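# Put the blue plate upright in the rack

## Task

Get the blue plate into the plate rack standing upright on its edge, with neither hand or arm still in contact with it at the end, and without knocking over the blue cup, the cup stand, the white cup or the pot.

## Robot and tools

Robot: two arms, left_arm and right_arm, each ending in a sixteen-motor hand. The right arm has a right hand; the left arm has its mirror image, a left hand. Base positions in the scene frame: left_arm about (-0.053, +0.342, +0.031) m, right_arm about (+0.006, -0.233, +0.045) m, both turned only slightly about z. A post stands behind the arms. Loose objects may occasionally get a brief push from outside.

Frames. Scene frame: origin at table height midway between the arms, +z up, +x out over the table, left_arm toward +y. Fixed cameras and the table use it. Each arm reports end_effector_position (m), end_effector_quat_wxyz and Hand target in its own base frame. Pose offsets are taken along the axes of that arm's current Hand target. Hand point axes: +z runs along the straight fingers toward the tips; +y points out of the palm face; +x runs across the palm away from the thumb on the right hand, toward the thumb on the left hand. The hand point sits just past the index and middle knuckles, in front of the palm. A rigid mast at the wrist can strike objects.

Row layout (used by execute_actions and move). Each row is 48 numbers, all in [-1, 1], always both arms. Order: left arm dx, dy, dz, rx, ry, rz; then 16 left-hand hinge goals; then left current_limit and speed; then the same 24 numbers for the right arm. dx..rz are offsets, not poses. They count from the arm's Hand target as it stood when the action or move began, in that target's axes. A value of 1.0 equals 0.6 m of travel or 180 degrees of turn. rx, ry, rz form a single rotation vector. All six at 0 means that arm gets no new pose. Hand order: index_mcp, index_abd, index_pip, index_dip, middle_mcp, middle_abd, middle_pip, middle_dip, ring_mcp, ring_abd, ring_pip, ring_dip, thumb_cmc, thumb_axl, thumb_mcp, thumb_ipl. Each is an absolute goal, scaled linearly between the hinge's stops. Lower values bend fingers toward the palm. Straight values: mcp +0.75, abd 0.00, pip +0.58, dip +0.70, thumb_cmc +0.71, thumb_axl +0.68, thumb_mcp +0.23, thumb_ipl +0.17. Moving thumb_cmc toward -1 brings the thumb in front of the palm. current_limit maps -1..+1 to 0..550 mA. speed gives the hinge rate as (speed+1)/2 of 8.5 rad/s. Initial values are 0.4 and -0.6. Hand zeros are real goals, not 'unchanged'. To leave a hand as it is, echo back its hand_goal, hand_current_limit and hand_speed.

execute_actions(actions, cameras): actions is a list of actions. Each action is a table of 1 to 15 rows, one per 1/30 s step. A short table repeats its last row up to 15. Every row counts from the pose at the action's start, not from the row before. Each new action starts from the new Hand target, so repeating an offset adds it again. Images are returned only for an empty actions list or when cameras requests them.

move(target, speed, blend, blocking, cameras): drives the hand points in straight lines. target is one 48-number row or a list of up to 15 rows. Every row's offsets count from the same starting Hand targets. speed is the path top speed in m/s, 0.002 to 4.3, default 0.25; turn rate is capped at twice that in rad/s. It can be one value or one per target. blend is a corner radius in m for lists; the default 0 stops at each target. Total time is capped at 10 s. Paths do not avoid obstacles or the other arm. blocking=false returns after about 0.5 s while motion continues. Hand numbers are applied at the start, or on arrival at later targets. The result adds a 'move:' line: done, off_target, moving, held or fault, plus limits such as paced or held.

wait(seconds 0 to 3600, cameras): lets time pass with no new commands; a running move continues. stop(cameras): brakes a running move. zoom_image(camera, region [x0, y0, x1, y1]): enlarges part of the newest image, at most 504x504 pixels. Cameras: cam_high, cam_low, cam_left_wrist, cam_right_wrist, each 896x504. read_manual(section="licences"): licence texts only. finished_scene(scene=1): ends the scene for good.

Results: per-arm pose and Hand target, joint positions, velocities and torques, motor temperatures. Per hand: hand_goal, hand_measured, hand_current_ma (positive pushes toward -1) and hand_state (moving, goal, blocked, overload). Hands often stop a few cm short of the command and the right elbow sags. Resend the missing distance, or aim higher. Orientation commands are clipped to within 40 degrees of the measured orientation at each step.

Avoid: dropping or releasing the plate while it moves; slamming it or pushing hard into the rack, table, post or pot; tipping the cups, stand or pot; anything leaving the table. Never let the hands or arms press each other, and never close one hand on the other's fingers. A finger motor at or above 495 mA for 5 s shuts down for 10 s. An arm motor at 100 °C drops that arm, with a warning at 85 °C. Long stretched holds and pushing toward unreachable poses heat motors. To stop pushing against something, command the target back past the hand point. After a HAND FAULT line, the remaining calls in that reply are skipped. Finish only once the plate stands in the rack by itself, clear of both hands.

Each tool is called after "Call:" as a command line: name --argument value for each argument, lists and objects as JSON in quotes; but a table of rows of numbers goes row by row, as --pt "numbers of a row", without its own name.

## Session

Call:
execute_actions --actions '[]'

Scene clock: 0.00 s.
left_arm: end_effector_position=(+0.4907, -0.5810, +0.3659) hand_goal=(+0.754, +0.000, +0.576, +0.696, +0.754, +0.000, +0.576, +0.696, +0.754, +0.000, +0.576, +0.696, +0.714, +0.678, +0.226, +0.168) hand_measured=(+0.7535, -0.0008, +0.5770, +0.6958, +0.7523, -0.0008, +0.5770, +0.6958, +0.7523, +0.0007, +0.5770, +0.6958, +0.7142, +0.6777, +0.2262, +0.1681) hand_current_ma=(-11, +10, +13, -15, -1, +18, +6, -4, +13, +1, +7, -11, +4, +1, +14, +0) hand_state=(goal, goal, goal, goal, goal, goal, goal, goal, goal, goal, goal, goal, goal, goal, goal, goal) hand_current_limit=0.40 hand_speed=-0.60 end_effector_quat_wxyz=(+0.495, +0.838, -0.214, -0.087) | right_arm: end_effector_position=(+0.4958, -0.2337, +0.2322) hand_goal=(+0.754, +0.000, +0.576, +0.696, +0.754, +0.000, +0.576, +0.696, +0.754, +0.000, +0.576, +0.696, +0.714, +0.678, +0.226, +0.168) hand_measured=(+0.7535, -0.0008, +0.5770, +0.6958, +0.7535, +0.0007, +0.5770, +0.6958, +0.7523, +0.0007, +0.5782, +0.6958, +0.7142, +0.6777, +0.2262, +0.1681) hand_current_ma=(-1, -6, +5, +7, -9, -3, -4, +7, +3, -2, -2, -1, +4, -4, -10, -5) hand_state=(goal, goal, goal, goal, goal, goal, goal, goal, goal, goal, goal, goal, goal, goal, goal, goal) hand_current_limit=0.40 hand_speed=-0.60 end_effector_quat_wxyz=(+0.168, +0.114, +0.974, +0.102)
Joint positions: left_arm=[-0.621 2.123 2.2 -1.316 1.02 1.263] | right_arm=[-0.701 1.682 1.521 -1.233 -0.356 -2.007]
Joint velocities: within noise
Joint torques (N m): no reading
Motor temperatures (°C): left_arm=[28 26 26 28 28 27] | right_arm=[27 28 27 27 28 28]
Heat: left arm: hottest waist 28 °C; right arm: hottest shoulder 28 °C.
Hand target: left_arm +0.4918, -0.5818, +0.3755; +0.499, +0.835, -0.219, -0.078 | right_arm +0.5002, -0.2375, +0.2335; +0.171, +0.113, +0.974, +0.099

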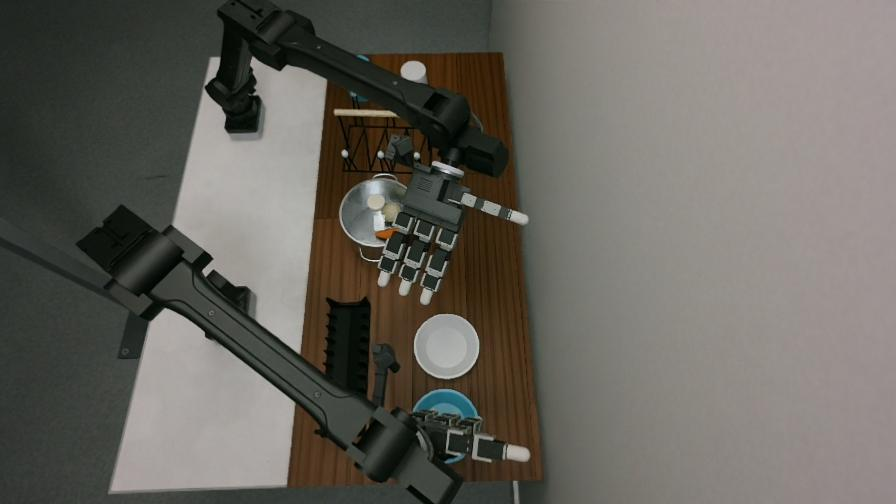

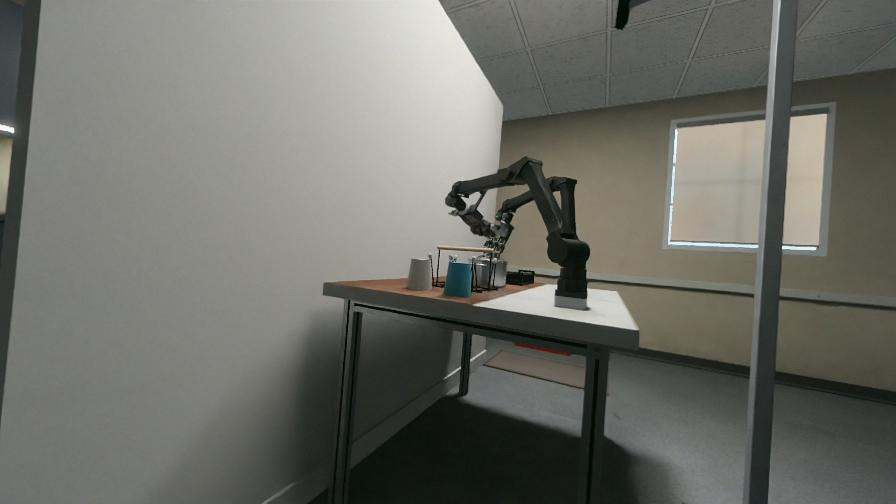

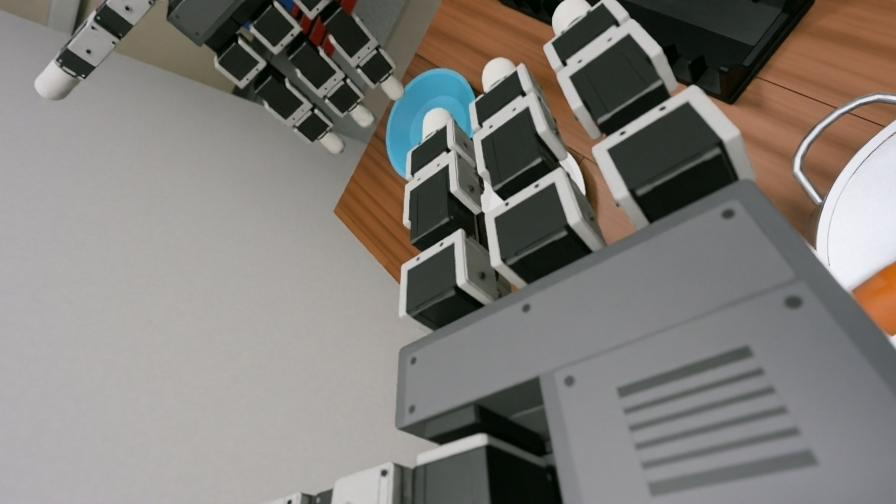

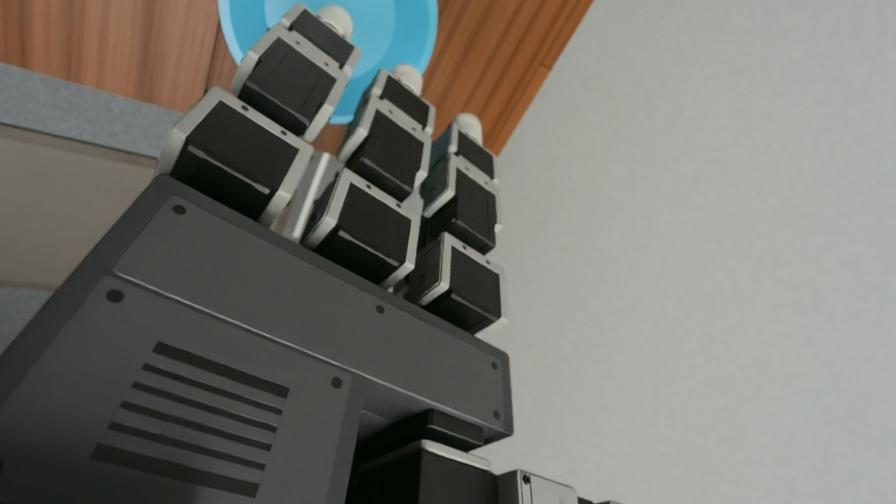

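Call:
zoom_image --camera "cam_high" --region '[280, 280, 560, 500]'

Call:
zoom_image --camera "cam_high" --region '[280, 40, 560, 280]'

Call:
zoom_image --camera "cam_low" --region '[380, 200, 640, 320]'

Call:
zoom_image --camera "cam_left_wrist" --region '[340, 0, 840, 300]'

Scaled by 1.800 from the camera's image (finer frame: 1280x720).

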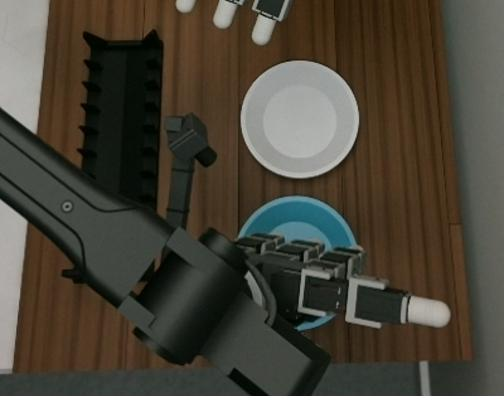

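Scaled by 1.800 from the camera's image (finer frame: 1280x720).

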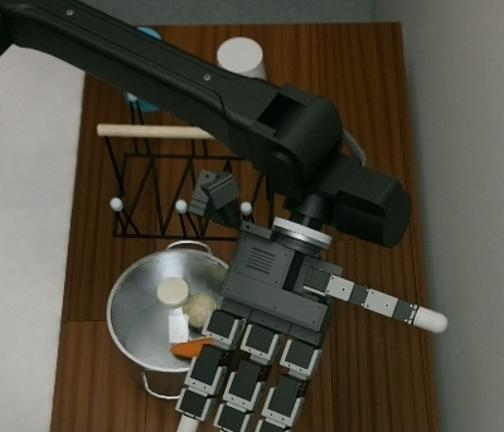

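Scaled by 1.938 from the camera's image (finer frame: 1280x720).

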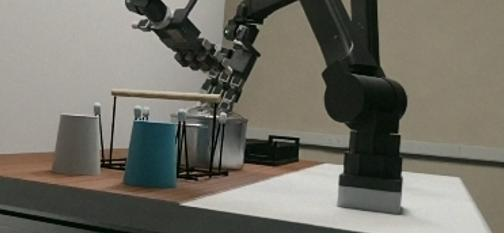

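Scaled by 1.008 from the camera's image (finer frame: 1280x720).

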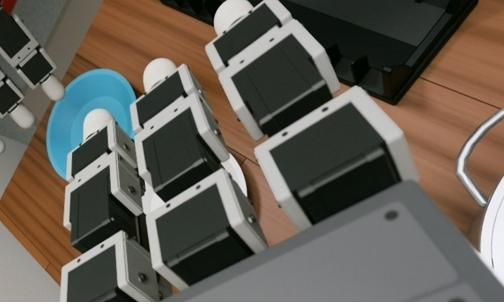

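Call:
move --target '[-0.6197,-0.0607,-0.6268,0,0,0,0.754,0,0.576,0.696,0.754,0,0.576,0.696,0.754,0,0.576,0.696,0.714,0.678,0.226,0.168,0.4,-0.6, 0,0,0,0,0,0,0.754,0,0.576,0.696,0.754,0,0.576,0.696,0.754,0,0.576,0.696,0.714,0.678,0.226,0.168,0.4,-0.6]' --cameras '["all"]'

Scene clock: 21.03 s.
left_arm: end_effector_position=(+0.3020, -0.1035, +0.4984) hand_goal=(+0.754, +0.000, +0.576, +0.696, +0.754, +0.000, +0.576, +0.696, +0.754, +0.000, +0.576, +0.696, +0.714, +0.678, +0.226, +0.168) hand_measured=(+0.7740, +0.0007, +0.5770, +0.6945, +0.7776, -0.0008, +0.5757, +0.6958, +0.7740, -0.0008, +0.5770, +0.6971, +0.7368, +0.6777, +0.2252, +0.1681) hand_current_ma=(+19, -2, +5, -9, +19, +17, -4, -15, +31, -12, -16, -17, +13, +4, +13, +14) hand_state=(blocked, goal, goal, goal, blocked, goal, goal, goal, blocked, goal, goal, goal, blocked, goal, goal, goal) hand_current_limit=0.40 hand_speed=-0.60 end_effector_quat_wxyz=(+0.506, +0.830, -0.053, +0.226) | right_arm: end_effector_position=(+0.4958, -0.2337, +0.2322) hand_goal=(+0.754, +0.000, +0.576, +0.696, +0.754, +0.000, +0.576, +0.696, +0.754, +0.000, +0.576, +0.696, +0.714, +0.678, +0.226, +0.168) hand_measured=(+0.7523, -0.0008, +0.5770, +0.6958, +0.7535, -0.0008, +0.5770, +0.6958, +0.7535, +0.0007, +0.5770, +0.6958, +0.7142, +0.6777, +0.2242, +0.1681) hand_current_ma=(+0, -14, +9, +9, -10, -5, -1, +2, -2, -9, -9, -2, +13, -5, -10, -4) hand_state=(goal, goal, goal, goal, goal, goal, goal, goal, goal, goal, goal, goal, goal, goal, goal, goal) hand_current_limit=0.40 hand_speed=-0.60 end_effector_quat_wxyz=(+0.168, +0.114, +0.974, +0.102)
Joint positions: left_arm=[0.324 1.029 1.213 -1.674 1.174 1.968] | right_arm=[-0.701 1.682 1.521 -1.233 -0.356 -2.007]
Joint torques (N m): left_arm=[0.62 -4.19 7.08 0.28 1.21 0.01] | right_arm=[0.38 -14.1 9.48 1.06 -0.51 0.05]
Heat: left arm: hottest wrist yaw 29 °C; right arm: hottest elbow 31 °C.
Hand target: left_arm +0.3014, -0.1019, +0.4956; +0.499, +0.835, -0.219, -0.077 | right_arm +0.5002, -0.2375, +0.2335; +0.171, +0.113, +0.974, +0.099
Off the commanded pose: left_arm 0.003 m, 40 deg | right_arm 0.006 m, 0 deg.
joint sent to its limit (left arm) — joint 4 (wrist pitch), lower limit. The joint targets are off in orientation, not in position.
move: off_target (left_arm)
cam_left_wrist: T_world_to_cam=[[-0.48116, 0.21615, -0.84956, 0.55912], [0.33867, 0.93972, 0.04728, -0.07298], [0.80857, -0.26497, -0.52536, 0.11513]] pos_world=[0.20065, -0.02176, 0.53895]

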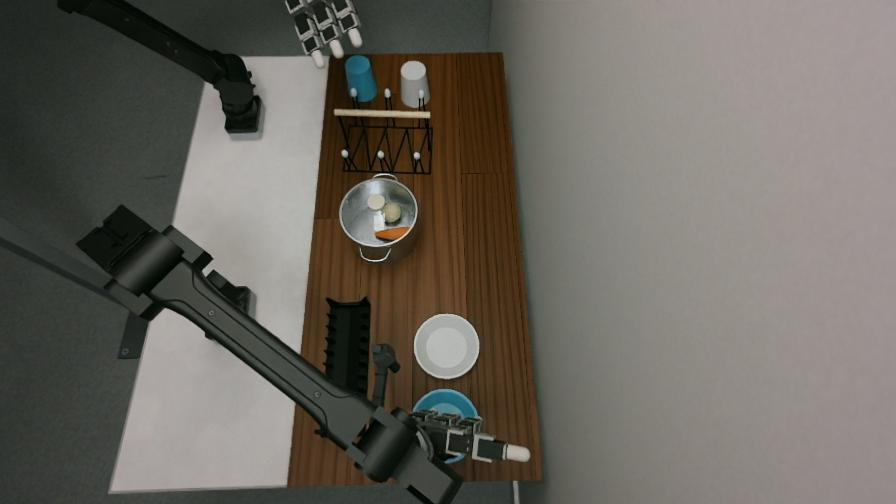

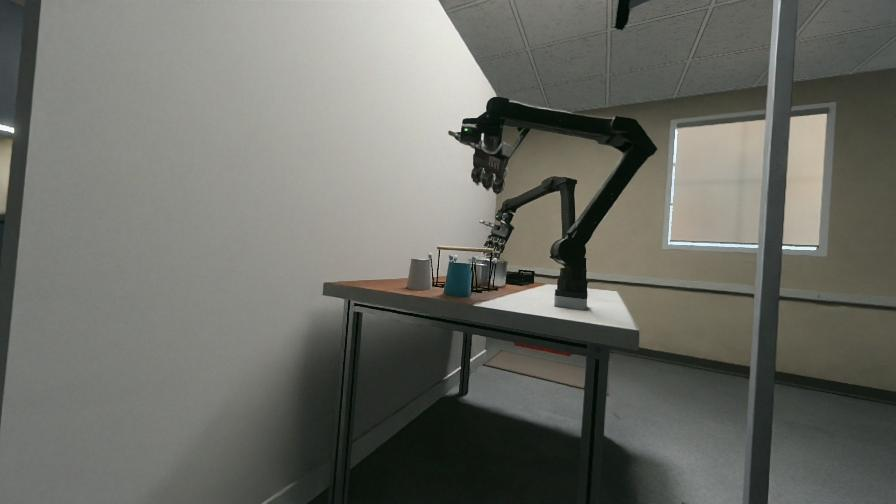

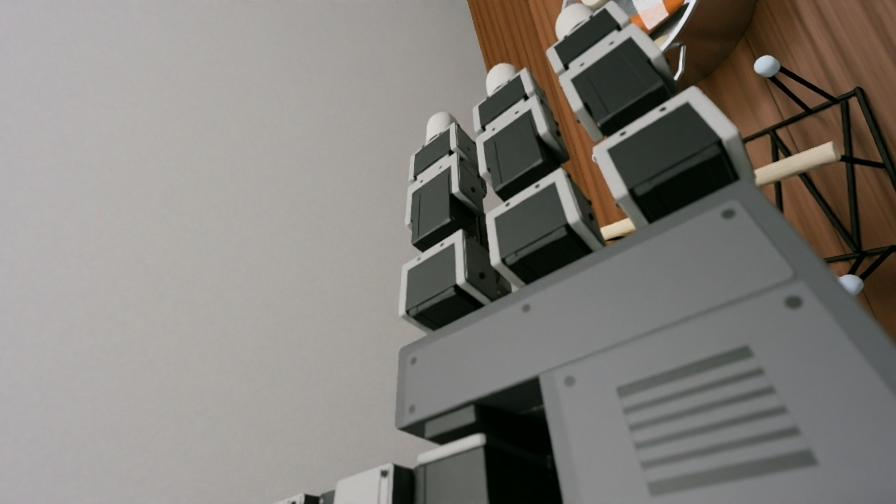

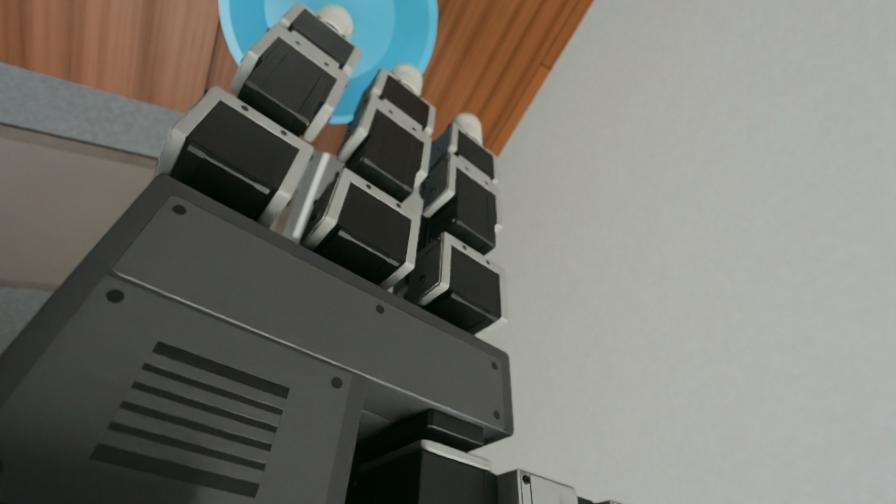

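Call:
move --target '[0,0,0,0,0,0,0.754,0,0.576,0.696,0.754,0,0.576,0.696,0.754,0,0.576,0.696,0.714,0.678,0.226,0.168,0.4,-0.6, 0.3642,0.298,-0.3917,0,0,0,0.754,0,0.576,0.696,0.754,0,0.576,0.696,0.754,0,0.576,0.696,0.714,0.678,0.226,0.168,0.4,-0.6]' --cameras '["cam_high","cam_right_wrist"]'

Call:
zoom_image --camera "cam_high" --region '[400, 360, 560, 500]'

Call:
zoom_image --camera "cam_high" --region '[280, 280, 400, 460]'

Scene clock: 24.90 s.
left_arm: end_effector_position=(+0.3020, -0.1036, +0.4984) hand_goal=(+0.754, +0.000, +0.576, +0.696, +0.754, +0.000, +0.576, +0.696, +0.754, +0.000, +0.576, +0.696, +0.714, +0.678, +0.226, +0.168) hand_measured=(+0.7740, -0.0008, +0.5770, +0.6958, +0.7764, +0.0007, +0.5770, +0.6958, +0.7752, -0.0008, +0.5757, +0.6958, +0.7381, +0.6767, +0.2262, +0.1672) hand_current_ma=(+10, +4, +22, -13, +13, +23, +3, -11, +37, +4, -2, -8, +11, -1, +22, +1) hand_state=(blocked, goal, goal, goal, blocked, goal, goal, goal, blocked, goal, goal, goal, blocked, goal, goal, goal) hand_current_limit=0.40 hand_speed=-0.60 end_effector_quat_wxyz=(+0.506, +0.830, -0.053, +0.226) | right_arm: end_effector_position=(+0.2520, -0.0441, +0.4271) hand_goal=(+0.754, +0.000, +0.576, +0.696, +0.754, +0.000, +0.576, +0.696, +0.754, +0.000, +0.576, +0.696, +0.714, +0.678, +0.226, +0.168) hand_measured=(+0.7523, +0.0007, +0.5757, +0.6958, +0.7535, +0.0007, +0.5770, +0.6958, +0.7535, -0.0008, +0.5770, +0.6958, +0.7142, +0.6777, +0.2242, +0.1681) hand_current_ma=(-3, -11, +5, +9, -9, -9, +5, +3, -3, -7, -5, -1, +11, +3, -8, -3) hand_state=(goal, goal, goal, goal, goal, goal, goal, goal, goal, goal, goal, goal, goal, goal, goal, goal) hand_current_limit=0.40 hand_speed=-0.60 end_effector_quat_wxyz=(+0.252, +0.117, +0.959, +0.060)
Joint positions: left_arm=[0.324 1.029 1.213 -1.674 1.174 1.968] | right_arm=[-0.783 0.826 1.277 -1.676 -0.4 -2.04]
Joint torques (N m): left_arm=[0.73 -4.54 7.28 0.39 1.2 0.03] | right_arm=[-0.91 -1.79 7.92 1.09 -0.54 -0.07]
Heat: left arm: hottest wrist yaw 30 °C; right arm: hottest elbow 31 °C.
Hand target: left_arm +0.3020, -0.1030, +0.4953; +0.508, +0.831, -0.050, +0.222 (not the last commanded pose) | right_arm +0.2497, -0.0476, +0.4237; +0.171, +0.113, +0.974, +0.100
Off the commanded pose: left_arm 0.003 m, 40 deg | right_arm 0.005 m, 10 deg.
joint sent to its limit (right arm) — joint 4 (wrist pitch), lower limit. The joint targets are off in orientation, not in position.
joint at its limit (left arm) — joint 4 (wrist pitch), lower limit.
move: off_target (right_arm)
cam_right_wrist: T_world_to_cam=[[0.79538, 0.43447, 0.42262, -0.32245], [-0.04818, -0.64973, 0.75863, -0.38622], [0.6042, -0.62376, -0.49585, 0.15625]] pos_world=[0.14346, -0.01338, 0.50675]

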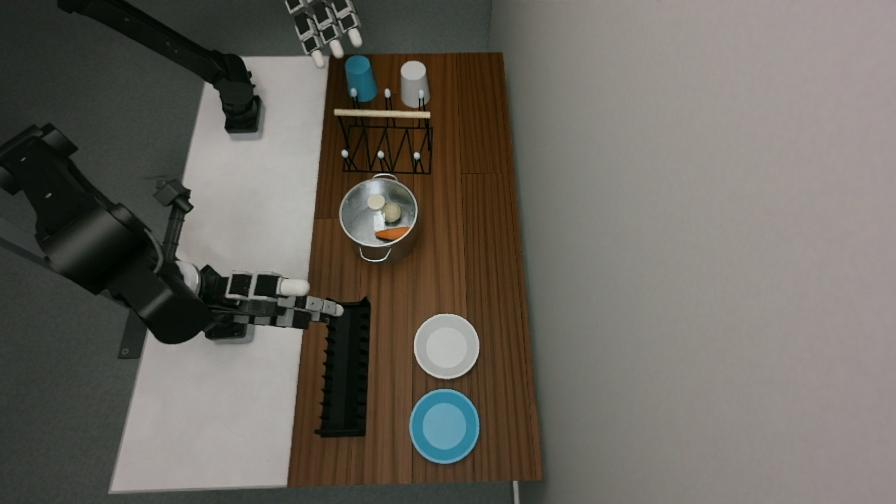

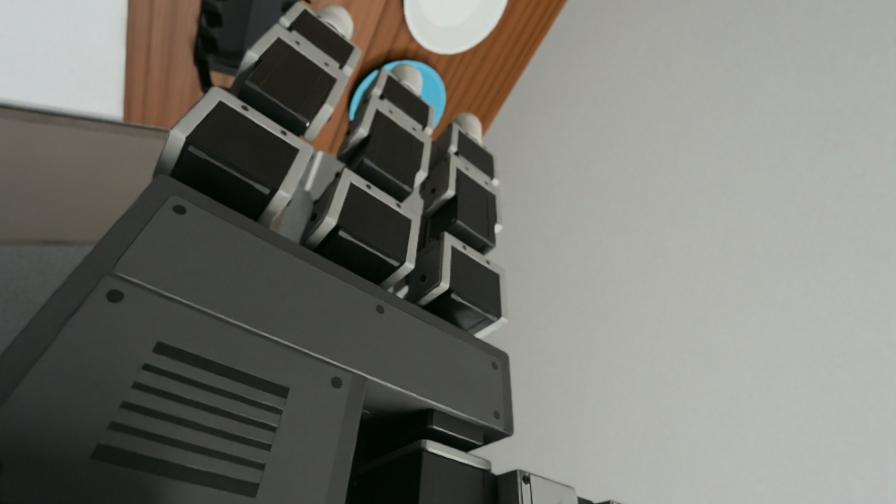

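Scaled by 3.150 from the camera's image (finer frame: 1280x720).

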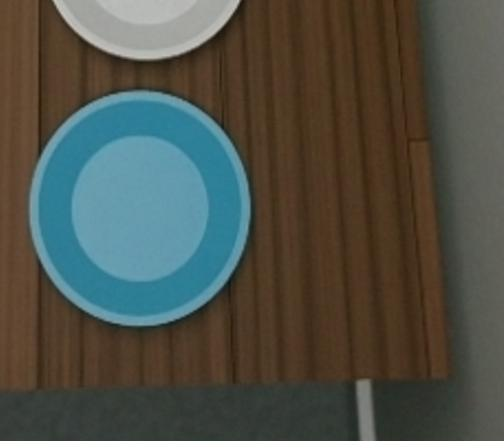

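Scaled by 2.800 from the camera's image (finer frame: 1280x720).

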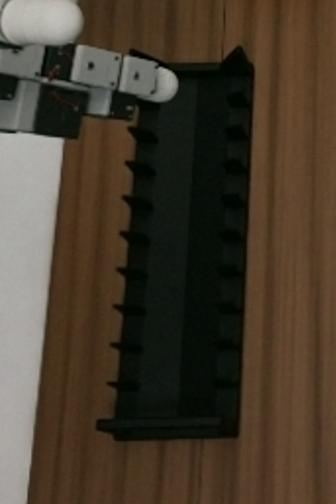

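Call:
move --target '[0,0,0,0,0,0,0.754,0,0.576,0.696,0.754,0,0.576,0.696,0.754,0,0.576,0.696,0.714,0.678,0.226,0.168,0.4,-0.6, 0.1088,0.0173,0.3907,0.1042,-0.0975,0.1934,0.754,0,0.576,0.696,0.754,0,0.576,0.696,0.754,0,0.576,0.696,0.714,0.678,0.226,0.168,0.4,-0.6]' --cameras '["cam_high","cam_right_wrist"]'

Scene clock: 57.93 s.
left_arm: end_effector_position=(+0.3020, -0.1036, +0.4984) hand_goal=(+0.754, +0.000, +0.576, +0.696, +0.754, +0.000, +0.576, +0.696, +0.754, +0.000, +0.576, +0.696, +0.714, +0.678, +0.226, +0.168) hand_measured=(+0.7752, -0.0008, +0.5770, +0.6958, +0.7764, +0.0007, +0.5770, +0.6971, +0.7740, +0.0007, +0.5770, +0.6958, +0.7381, +0.6777, +0.2252, +0.1681) hand_current_ma=(+22, +0, +2, +6, +19, +6, +18, -7, +31, +6, -3, -14, +15, -2, +7, +5) hand_state=(blocked, goal, goal, goal, blocked, goal, goal, goal, blocked, goal, goal, goal, blocked, goal, goal, goal) hand_current_limit=0.40 hand_speed=-0.60 end_effector_quat_wxyz=(+0.506, +0.830, -0.053, +0.226) | right_arm: end_effector_position=(+0.2734, +0.0122, +0.1868) hand_goal=(+0.754, +0.000, +0.576, +0.696, +0.754, +0.000, +0.576, +0.696, +0.754, +0.000, +0.576, +0.696, +0.714, +0.678, +0.226, +0.168) hand_measured=(+0.7511, +0.0007, +0.5770, +0.6958, +0.7498, -0.0008, +0.5744, +0.6971, +0.7511, -0.0008, +0.5770, +0.6958, +0.7129, +0.6767, +0.2242, +0.1672) hand_current_ma=(-12, -8, +6, +2, -13, -7, +1, +4, -2, -4, -10, +4, +11, -9, -9, -7) hand_state=(goal, goal, goal, goal, goal, goal, goal, goal, goal, goal, goal, goal, goal, goal, goal, goal) hand_current_limit=0.40 hand_speed=-0.60 end_effector_quat_wxyz=(+0.258, +0.436, +0.862, -0.031)
Joint positions: left_arm=[0.324 1.029 1.213 -1.674 1.174 1.968] | right_arm=[0.2 0.481 0.519 -1.221 0.363 -0.506]
Joint torques (N m): left_arm=[0.38 -5.36 7.3 0.2 1.24 0.01] | right_arm=[1.67 1.32 9.59 1.57 0.49 0.23]
Motor temperatures (°C): left_arm=[28 27 29 28 31 27] | right_arm=[27 28 32 26 28 28]
Heat: left arm: hottest wrist yaw 31 °C; right arm: hottest elbow 32 °C.
Hand target: left_arm +0.3020, -0.1030, +0.4953; +0.508, +0.831, -0.050, +0.222 | right_arm +0.2753, +0.0152, +0.1897; +0.257, +0.436, +0.862, -0.029
Off the commanded pose: left_arm 0.003 m, 1 deg | right_arm 0.005 m, 0 deg.
joint at its limit (left arm) — joint 4 (wrist pitch), lower limit.
move: done
cam_right_wrist: T_world_to_cam=[[0.88928, -0.17416, 0.42291, -0.2808], [-0.45281, -0.46542, 0.76049, -0.05835], [0.06438, -0.86779, -0.49275, 0.20928]] pos_world=[0.20981, 0.10555, 0.26625]

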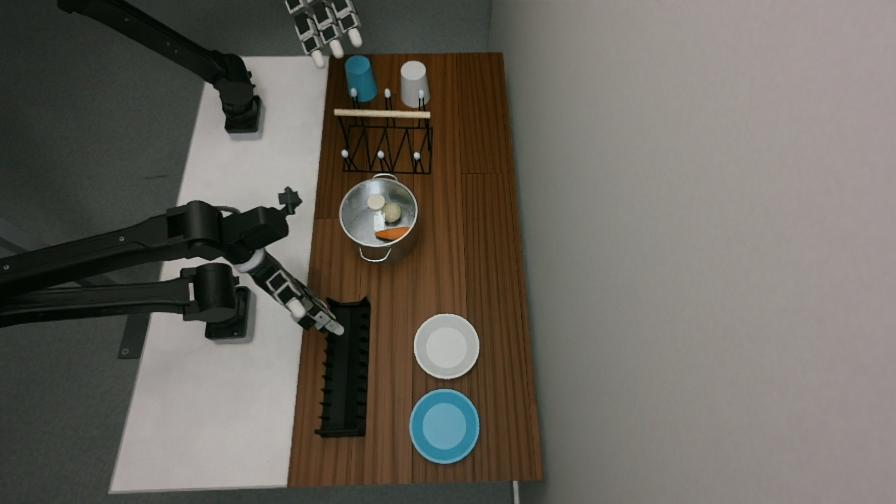

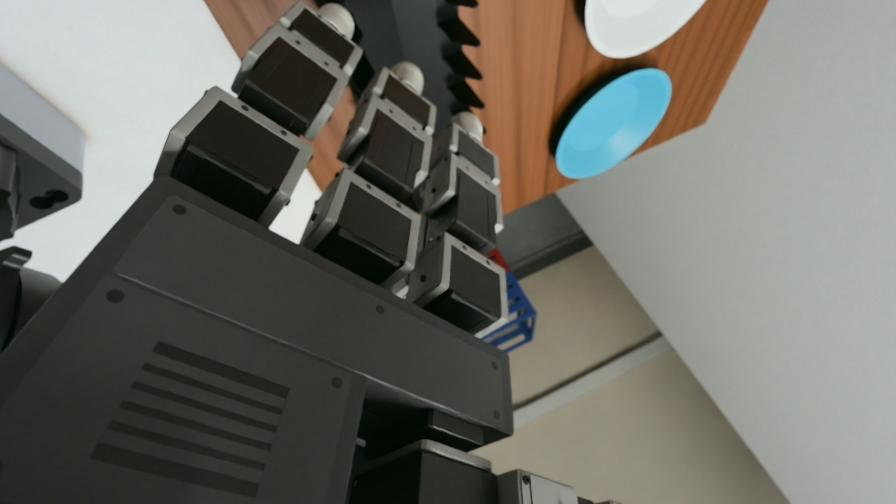

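Call:
zoom_image --camera "cam_right_wrist" --region '[540, 50, 690, 200]'

Call:
zoom_image --camera "cam_right_wrist" --region '[350, 0, 720, 200]'

Scaled by 3.360 from the camera's image (finer frame: 1280x720).

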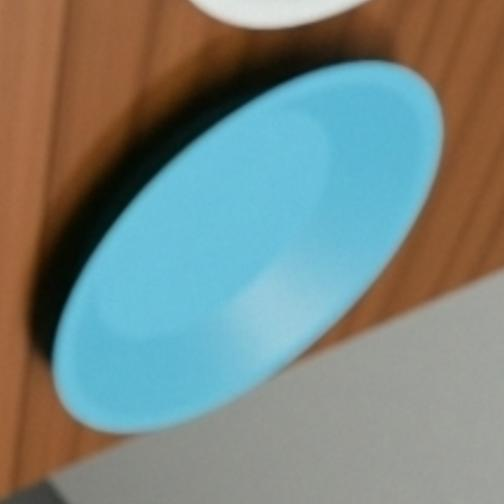

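Scaled by 1.362 from the camera's image (finer frame: 1280x720).

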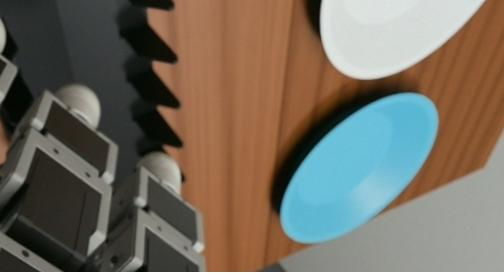

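Call:
move --pt "0 0 0 0 0 0 0.754 0 0.576 0.696 0.754 0 0.576 0.696 0.754 0 0.576 0.696 0.714 0.678 0.226 0.168 0.4 -0.6 -0.1093 0.0406 -0.2021 0 0 0 -0.89 0 0.8686 0.913 -0.89 0 0.8686 0.913 -0.89 0 0.8686 0.913 -0.571 0.677 0.393 0.1676 0.6 -0.6" --pt "0 0 0 0 0 0 0.754 0 0.576 0.696 0.754 0 0.576 0.696 0.754 0 0.576 0.696 0.714 0.678 0.226 0.168 0.4 -0.6 -0.8192 -0.183 0.1938 0.1307 0.0969 -0.315 -0.89 0 0.8686 0.913 -0.89 0 0.8686 0.913 -0.89 0 0.8686 0.913 -0.571 0.677 0.393 0.1676 0.6 -0.6" --blend 0.05 --speed 0.3 --cameras '["cam_high","cam_right_wrist"]'

Scene clock: 103.40 s.
left_arm: end_effector_position=(+0.3020, -0.1036, +0.4984) hand_goal=(+0.754, +0.000, +0.576, +0.696, +0.754, +0.000, +0.576, +0.696, +0.754, +0.000, +0.576, +0.696, +0.714, +0.678, +0.226, +0.168) hand_measured=(+0.7752, -0.0008, +0.5770, +0.6958, +0.7764, -0.0008, +0.5770, +0.6958, +0.7740, +0.0007, +0.5770, +0.6958, +0.7381, +0.6767, +0.2262, +0.1681) hand_current_ma=(+11, +1, +12, -10, +18, +6, +5, +3, +27, -7, -3, -1, +12, +0, +10, +11) hand_state=(blocked, goal, goal, goal, blocked, goal, goal, goal, blocked, goal, goal, goal, blocked, goal, goal, goal) hand_current_limit=0.40 hand_speed=-0.60 end_effector_quat_wxyz=(+0.506, +0.830, -0.053, +0.226) | right_arm: end_effector_position=(+0.2734, +0.0122, +0.1869) hand_goal=(+0.754, +0.000, +0.576, +0.696, +0.754, +0.000, +0.576, +0.696, +0.754, +0.000, +0.576, +0.696, +0.714, +0.678, +0.226, +0.168) hand_measured=(+0.7498, +0.0007, +0.5757, +0.6958, +0.7486, -0.0008, +0.5757, +0.6958, +0.7511, +0.0007, +0.5757, +0.6958, +0.7142, +0.6777, +0.2242, +0.1681) hand_current_ma=(-6, -8, +7, +2, -8, -13, -5, +3, -5, -6, -7, -6, +10, +0, -8, -7) hand_state=(goal, goal, goal, goal, goal, goal, goal, goal, goal, goal, goal, goal, goal, goal, goal, goal) hand_current_limit=0.40 hand_speed=-0.60 end_effector_quat_wxyz=(+0.258, +0.436, +0.862, -0.031)
Joint positions: left_arm=[0.324 1.029 1.213 -1.674 1.174 1.968] | right_arm=[0.2 0.481 0.519 -1.221 0.363 -0.506]
Joint torques (N m): left_arm=[0.15 -4.84 7.8 0.75 1.21 0.04] | right_arm=[0.38 0.62 8.94 1.69 0.44 0.06]
Heat: left arm: hottest wrist yaw 31 °C; right arm: hottest elbow 32 °C.
Hand target: left_arm +0.3020, -0.1036, +0.4984; +0.506, +0.830, -0.053, +0.226 | right_arm +0.2734, +0.0122, +0.1869; +0.258, +0.436, +0.862, -0.031
CONTROL GIVEN BACK BY A PERSON. The link to the robot was lost, through no command of yours. It is back now. Nothing of this call ran. Your reply's later robot calls are not run. The arms hold where they stopped. Where a move or wait says "fault", it means the lost link, not a fault of the arm. Commands run again from your next reply on.
move: fault; path passed 0 of 2 targets
cam_right_wrist: T_world_to_cam=[[0.8892, -0.17453, 0.42292, -0.28074], [-0.45301, -0.46533, 0.76043, -0.0583], [0.06408, -0.86776, -0.49283, 0.20936]] pos_world=[0.20981, 0.10555, 0.26625]

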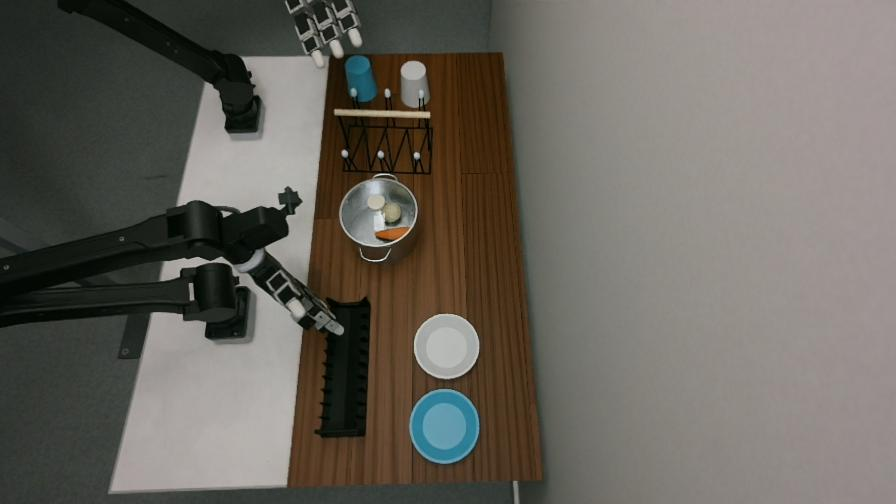

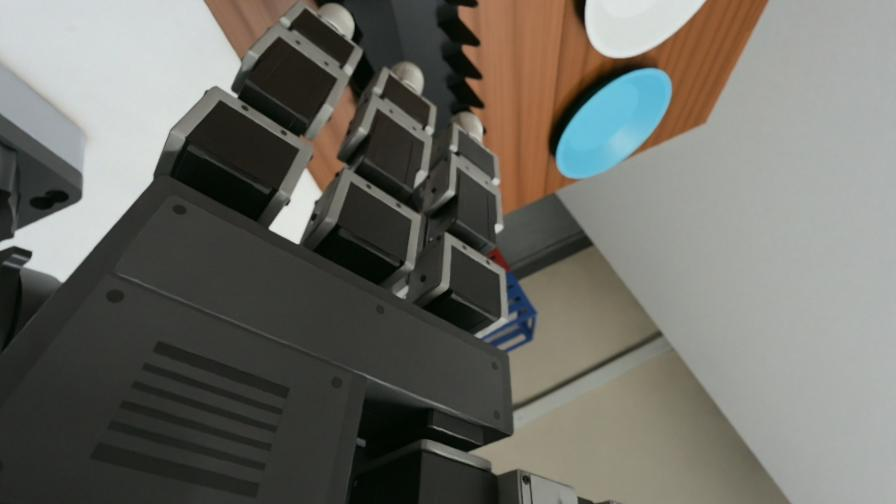

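Call:
move --pt "0 0 0 0 0 0 0.754 0 0.576 0.696 0.754 0 0.576 0.696 0.754 0 0.576 0.696 0.714 0.678 0.226 0.168 0.4 -0.6 -0.1093 0.0406 -0.2021 0 0 0 -0.89 0 0.8686 0.913 -0.89 0 0.8686 0.913 -0.89 0 0.8686 0.913 -0.571 0.677 0.393 0.1676 0.6 -0.6" --pt "0 0 0 0 0 0 0.754 0 0.576 0.696 0.754 0 0.576 0.696 0.754 0 0.576 0.696 0.714 0.678 0.226 0.168 0.4 -0.6 -0.8192 -0.183 0.1938 0.1307 0.0969 -0.315 -0.89 0 0.8686 0.913 -0.89 0 0.8686 0.913 -0.89 0 0.8686 0.913 -0.571 0.677 0.393 0.1676 0.6 -0.6" --blend 0.05 --speed 0.3 --cameras '["cam_high","cam_right_wrist"]'

Scene clock: 107.77 s.
left_arm: end_effector_position=(+0.3020, -0.1036, +0.4984) hand_goal=(+0.754, +0.000, +0.576, +0.696, +0.754, +0.000, +0.576, +0.696, +0.754, +0.000, +0.576, +0.696, +0.714, +0.678, +0.226, +0.168) hand_measured=(+0.7752, -0.0008, +0.5770, +0.6958, +0.7764, +0.0007, +0.5757, +0.6958, +0.7752, -0.0008, +0.5770, +0.6958, +0.7393, +0.6777, +0.2262, +0.1681) hand_current_ma=(+5, +2, +13, -18, +25, +25, +16, -16, +28, -5, -9, -3, +20, +6, +10, +13) hand_state=(blocked, goal, goal, goal, blocked, goal, goal, goal, blocked, goal, goal, goal, blocked, goal, goal, goal) hand_current_limit=0.40 hand_speed=-0.60 end_effector_quat_wxyz=(+0.506, +0.830, -0.053, +0.226) | right_arm: end_effector_position=(+0.4748, -0.4394, +0.3055) hand_goal=(-0.890, +0.000, +0.868, +0.914, -0.890, +0.000, +0.868, +0.914, -0.890, +0.000, +0.868, +0.914, -0.570, +0.678, +0.394, +0.168) hand_measured=(-0.8722, -0.0008, +0.8708, +0.9175, -0.8686, -0.0008, +0.8708, +0.9175, -0.8673, +0.0065, +0.8708, +0.9175, -0.5718, +0.6820, +0.3885, +0.1672) hand_current_ma=(+35, -9, +12, +9, +41, -4, -2, +10, +39, +0, -8, +0, +6, +1, -20, -1) hand_state=(goal, goal, goal, goal, blocked, goal, goal, goal, blocked, goal, goal, goal, goal, goal, goal, goal) hand_current_limit=0.60 hand_speed=-0.60 end_effector_quat_wxyz=(-0.028, +0.145, +0.954, -0.260)
Joint positions: left_arm=[0.324 1.029 1.213 -1.674 1.174 1.968] | right_arm=[-0.744 1.977 2.29 -1.617 0.463 -2.077]
Joint torques (N m): left_arm=[0.85 -5.6 7.6 0.54 1.2 0.01] | right_arm=[-0.44 -16.09 10.78 0.47 0.17 -0.08]
Heat: left arm: hottest wrist yaw 31 °C; right arm: hottest elbow 33 °C.
Hand target: left_arm +0.3020, -0.1036, +0.4984; +0.506, +0.830, -0.053, +0.226 | right_arm +0.4765, -0.4497, +0.2989; -0.005, +0.021, +0.967, -0.252
Off the commanded pose: left_arm 0.000 m, 0 deg | right_arm 0.012 m, 15 deg.
CONTROL GIVEN BACK BY A PERSON, as an earlier result said. Commands run again.
joint sent to its limit (right arm) — joint 6 (wrist roll), lower limit. The joint targets are off in orientation, not in position.
move: off_target (right_arm)
cam_right_wrist: T_world_to_cam=[[0.88963, 0.28574, -0.35625, -0.14869], [0.41995, -0.2053, 0.88402, -0.60543], [0.17947, -0.93606, -0.30263, -0.27978]] pos_world=[0.43674, -0.34369, 0.39757]

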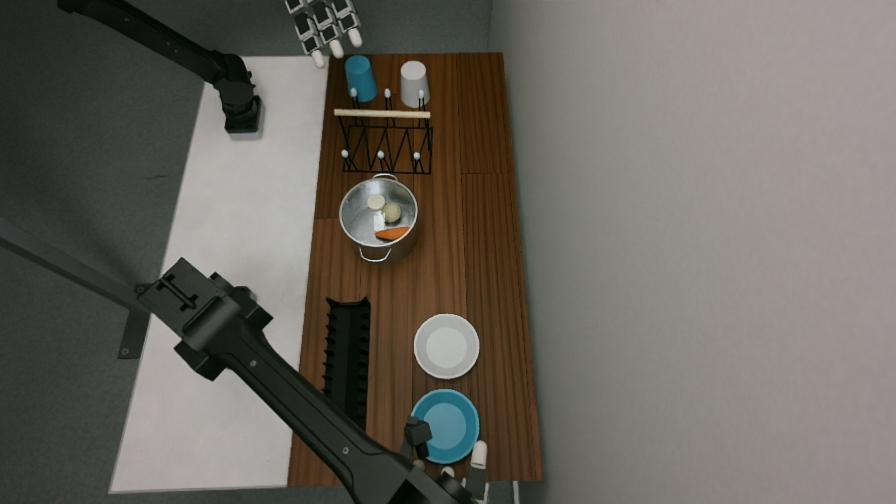

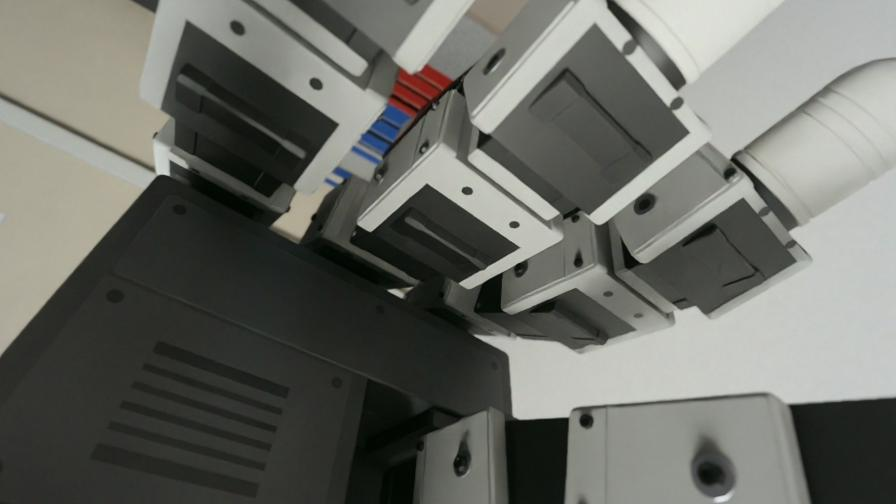

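Call:
move --target '[0,0,0,0,0,0,0.754,0,0.576,0.696,0.754,0,0.576,0.696,0.754,0,0.576,0.696,0.714,0.678,0.226,0.168,0.4,-0.6, 0.1253,0.1413,0.1093,0,0.0808,0.1458,-0.89,0,0.8686,0.913,-0.89,0,0.8686,0.913,-0.89,0,0.8686,0.913,-0.571,0.677,0.393,0.1676,0.6,-0.6]' --speed 0.2 --cameras '["cam_high","cam_right_wrist"]'

Call:
zoom_image --camera "cam_high" --region '[360, 340, 560, 504]'

Scene clock: 121.23 s.
left_arm: end_effector_position=(+0.3020, -0.1036, +0.4984) hand_goal=(+0.754, +0.000, +0.576, +0.696, +0.754, +0.000, +0.576, +0.696, +0.754, +0.000, +0.576, +0.696, +0.714, +0.678, +0.226, +0.168) hand_measured=(+0.7752, -0.0008, +0.5770, +0.6958, +0.7764, -0.0008, +0.5770, +0.6958, +0.7740, +0.0007, +0.5770, +0.6958, +0.7381, +0.6767, +0.2262, +0.1681) hand_current_ma=(+22, +16, +13, -9, +14, -1, -2, -8, +35, -8, +2, -7, +12, -4, +13, -1) hand_state=(blocked, goal, goal, goal, blocked, goal, goal, goal, blocked, goal, goal, goal, blocked, goal, goal, goal) hand_current_limit=0.40 hand_speed=-0.60 end_effector_quat_wxyz=(+0.506, +0.830, -0.053, +0.226) | right_arm: end_effector_position=(+0.4061, -0.3985, +0.1977) hand_goal=(-0.890, +0.000, +0.868, +0.914, -0.890, +0.000, +0.868, +0.914, -0.890, +0.000, +0.868, +0.914, -0.570, +0.678, +0.394, +0.168) hand_measured=(-0.8722, +0.0051, +0.8695, +0.9162, -0.8673, +0.0051, +0.8695, +0.9175, -0.8686, +0.0065, +0.8708, +0.9175, -0.5705, +0.6820, +0.3875, +0.1672) hand_current_ma=(+36, -1, +9, +10, +43, +2, +6, +18, +51, +4, -7, -1, +8, +8, -25, -4) hand_state=(goal, goal, goal, goal, blocked, goal, goal, goal, blocked, goal, goal, goal, goal, goal, goal, goal) hand_current_limit=0.60 hand_speed=-0.60 end_effector_quat_wxyz=(-0.076, +0.258, +0.933, -0.238)
Joint positions: left_arm=[0.324 1.029 1.213 -1.674 1.174 1.968] | right_arm=[-0.766 1.76 1.694 -1.402 0.495 -1.825]
Joint torques (N m): left_arm=[0.85 -5.42 7.82 0.53 1.16 0.04] | right_arm=[-0.62 -16.44 7.79 1.21 0.2 0.11]
Heat: left arm: hottest elbow 31 °C; right arm: hottest elbow 35 °C.
Hand target: left_arm +0.3020, -0.1036, +0.4984; +0.506, +0.830, -0.053, +0.226 | right_arm +0.4031, -0.4046, +0.2004; -0.070, +0.271, +0.929, -0.242
Off the commanded pose: left_arm 0.000 m, 0 deg | right_arm 0.007 m, 2 deg.
move: done
cam_right_wrist: T_world_to_cam=[[0.9245, 0.07394, -0.37394, -0.23281], [0.37597, -0.33861, 0.86255, -0.50382], [-0.06284, -0.93802, -0.34085, -0.15675]] pos_world=[0.3948, -0.30042, 0.29409]

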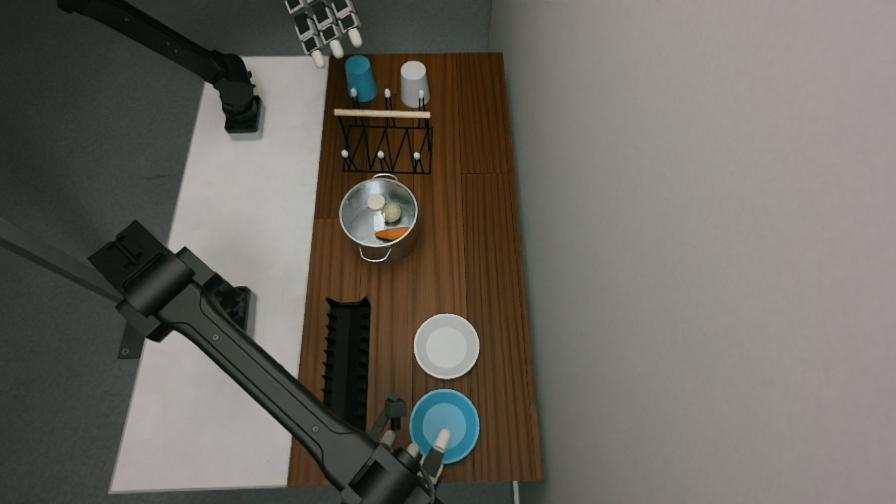

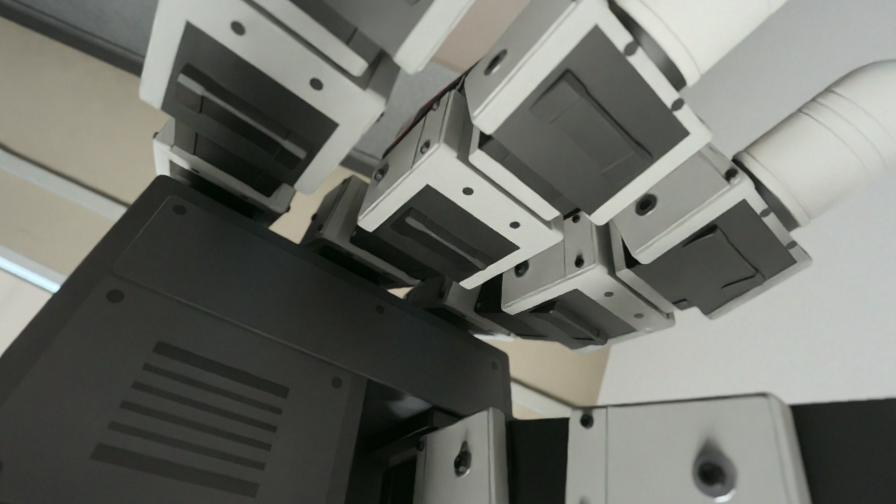

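Scaled by 2.520 from the camera's image (finer frame: 1280x720).

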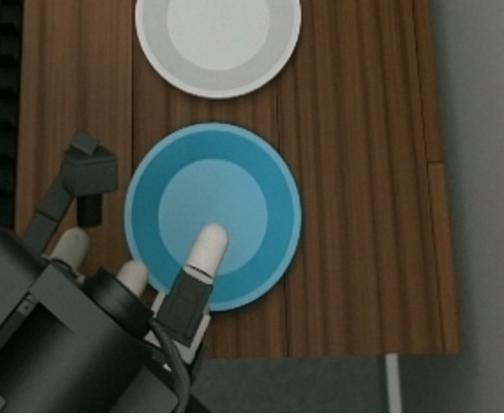

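Call:
move --target '[0,0,0,0,0,0,0.754,0,0.576,0.696,0.754,0,0.576,0.696,0.754,0,0.576,0.696,0.714,0.678,0.226,0.168,0.4,-0.6, 0.0112,0.1458,0.3237,0,0,0,-0.89,0,0.8686,0.913,-0.89,0,0.8686,0.913,-0.89,0,0.8686,0.913,-0.571,0.677,0.393,0.1676,0.6,-0.6]' --speed 0.12 --cameras '["cam_high","cam_low","cam_right_wrist"]'

Call:
zoom_image --camera "cam_high" --region '[360, 360, 504, 504]'

Scene clock: 129.13 s.
left_arm: end_effector_position=(+0.3020, -0.1036, +0.4984) hand_goal=(+0.754, +0.000, +0.576, +0.696, +0.754, +0.000, +0.576, +0.696, +0.754, +0.000, +0.576, +0.696, +0.714, +0.678, +0.226, +0.168) hand_measured=(+0.7752, -0.0008, +0.5770, +0.6958, +0.7764, -0.0008, +0.5770, +0.6958, +0.7740, +0.0007, +0.5770, +0.6958, +0.7381, +0.6777, +0.2262, +0.1681) hand_current_ma=(+25, +10, +12, -22, +16, +12, -3, +1, +27, -11, -5, +6, +15, +4, +13, +7) hand_state=(blocked, goal, goal, goal, blocked, goal, goal, goal, blocked, goal, goal, goal, blocked, goal, goal, goal) hand_current_limit=0.40 hand_speed=-0.60 end_effector_quat_wxyz=(+0.506, +0.830, -0.053, +0.226) | right_arm: end_effector_position=(+0.3943, -0.4126, +0.0021) hand_goal=(-0.890, +0.000, +0.868, +0.914, -0.890, +0.000, +0.868, +0.914, -0.890, +0.000, +0.868, +0.914, -0.570, +0.678, +0.394, +0.168) hand_measured=(-0.8722, +0.0051, +0.8695, +0.9162, -0.8673, +0.0051, +0.8708, +0.9175, -0.8673, +0.0065, +0.8708, +0.9175, -0.5705, +0.6809, +0.3875, +0.1681) hand_current_ma=(+36, -5, +10, +0, +39, +1, -4, +13, +47, +1, -6, +2, +8, -1, -17, -4) hand_state=(goal, goal, goal, goal, blocked, goal, goal, goal, blocked, goal, goal, goal, goal, goal, goal, goal) hand_current_limit=0.60 hand_speed=-0.60 end_effector_quat_wxyz=(-0.061, +0.272, +0.928, -0.247)
Joint positions: left_arm=[0.324 1.029 1.213 -1.674 1.174 1.968] | right_arm=[-0.799 1.892 1.339 -0.868 0.494 -1.837]
Joint torques (N m): left_arm=[-0.44 -5.07 7.5 0.4 1.2 -0.02] | right_arm=[-0.85 -14.68 6.9 1.35 0.04 -0.08]
Heat: left arm: hottest elbow 31 °C; right arm: hottest elbow 35 °C.
Hand target: left_arm +0.3020, -0.1036, +0.4984; +0.506, +0.830, -0.053, +0.226 | right_arm +0.3880, -0.4167, -0.0119; -0.070, +0.271, +0.929, -0.242
Off the commanded pose: left_arm 0.000 m, 0 deg | right_arm 0.016 m, 1 deg.
move: off_target (right_arm)
cam_right_wrist: T_world_to_cam=[[0.93627, 0.04306, -0.34862, -0.31139], [0.34345, -0.3205, 0.88279, -0.31523], [-0.07372, -0.94627, -0.31486, -0.23647]] pos_world=[0.38238, -0.31138, 0.09527]

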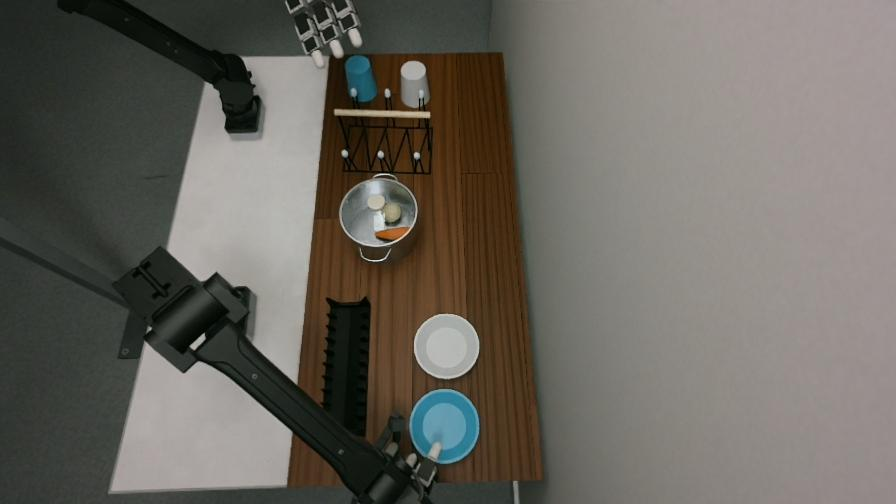

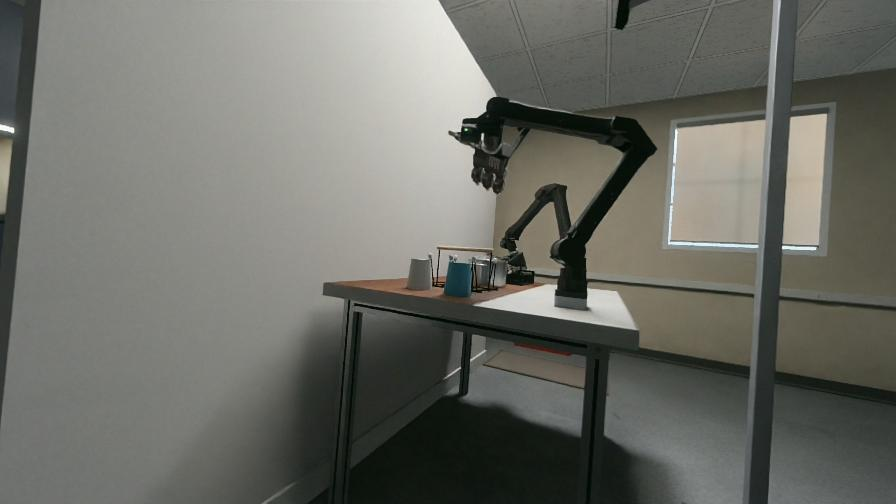

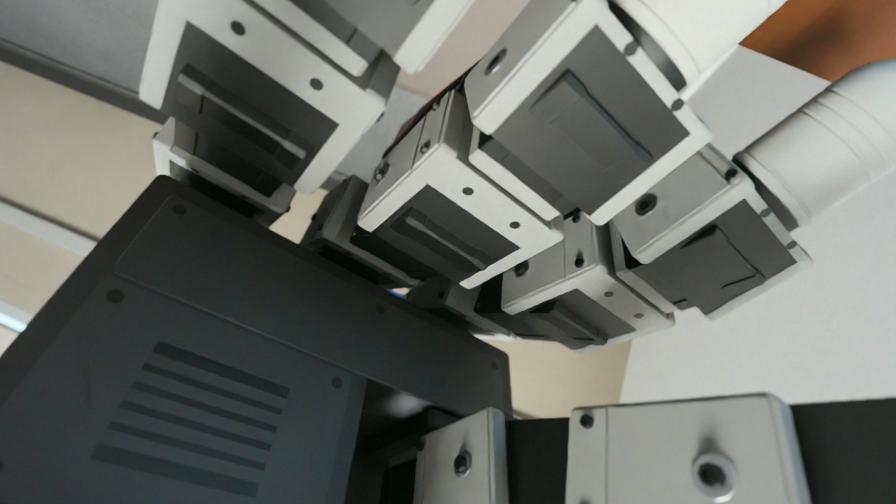

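Scaled by 3.500 from the camera's image (finer frame: 1280x720).

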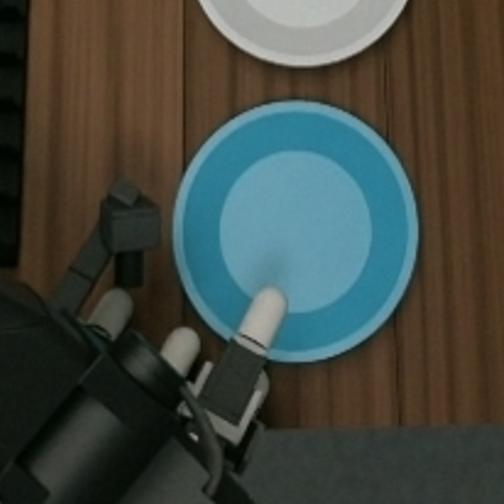

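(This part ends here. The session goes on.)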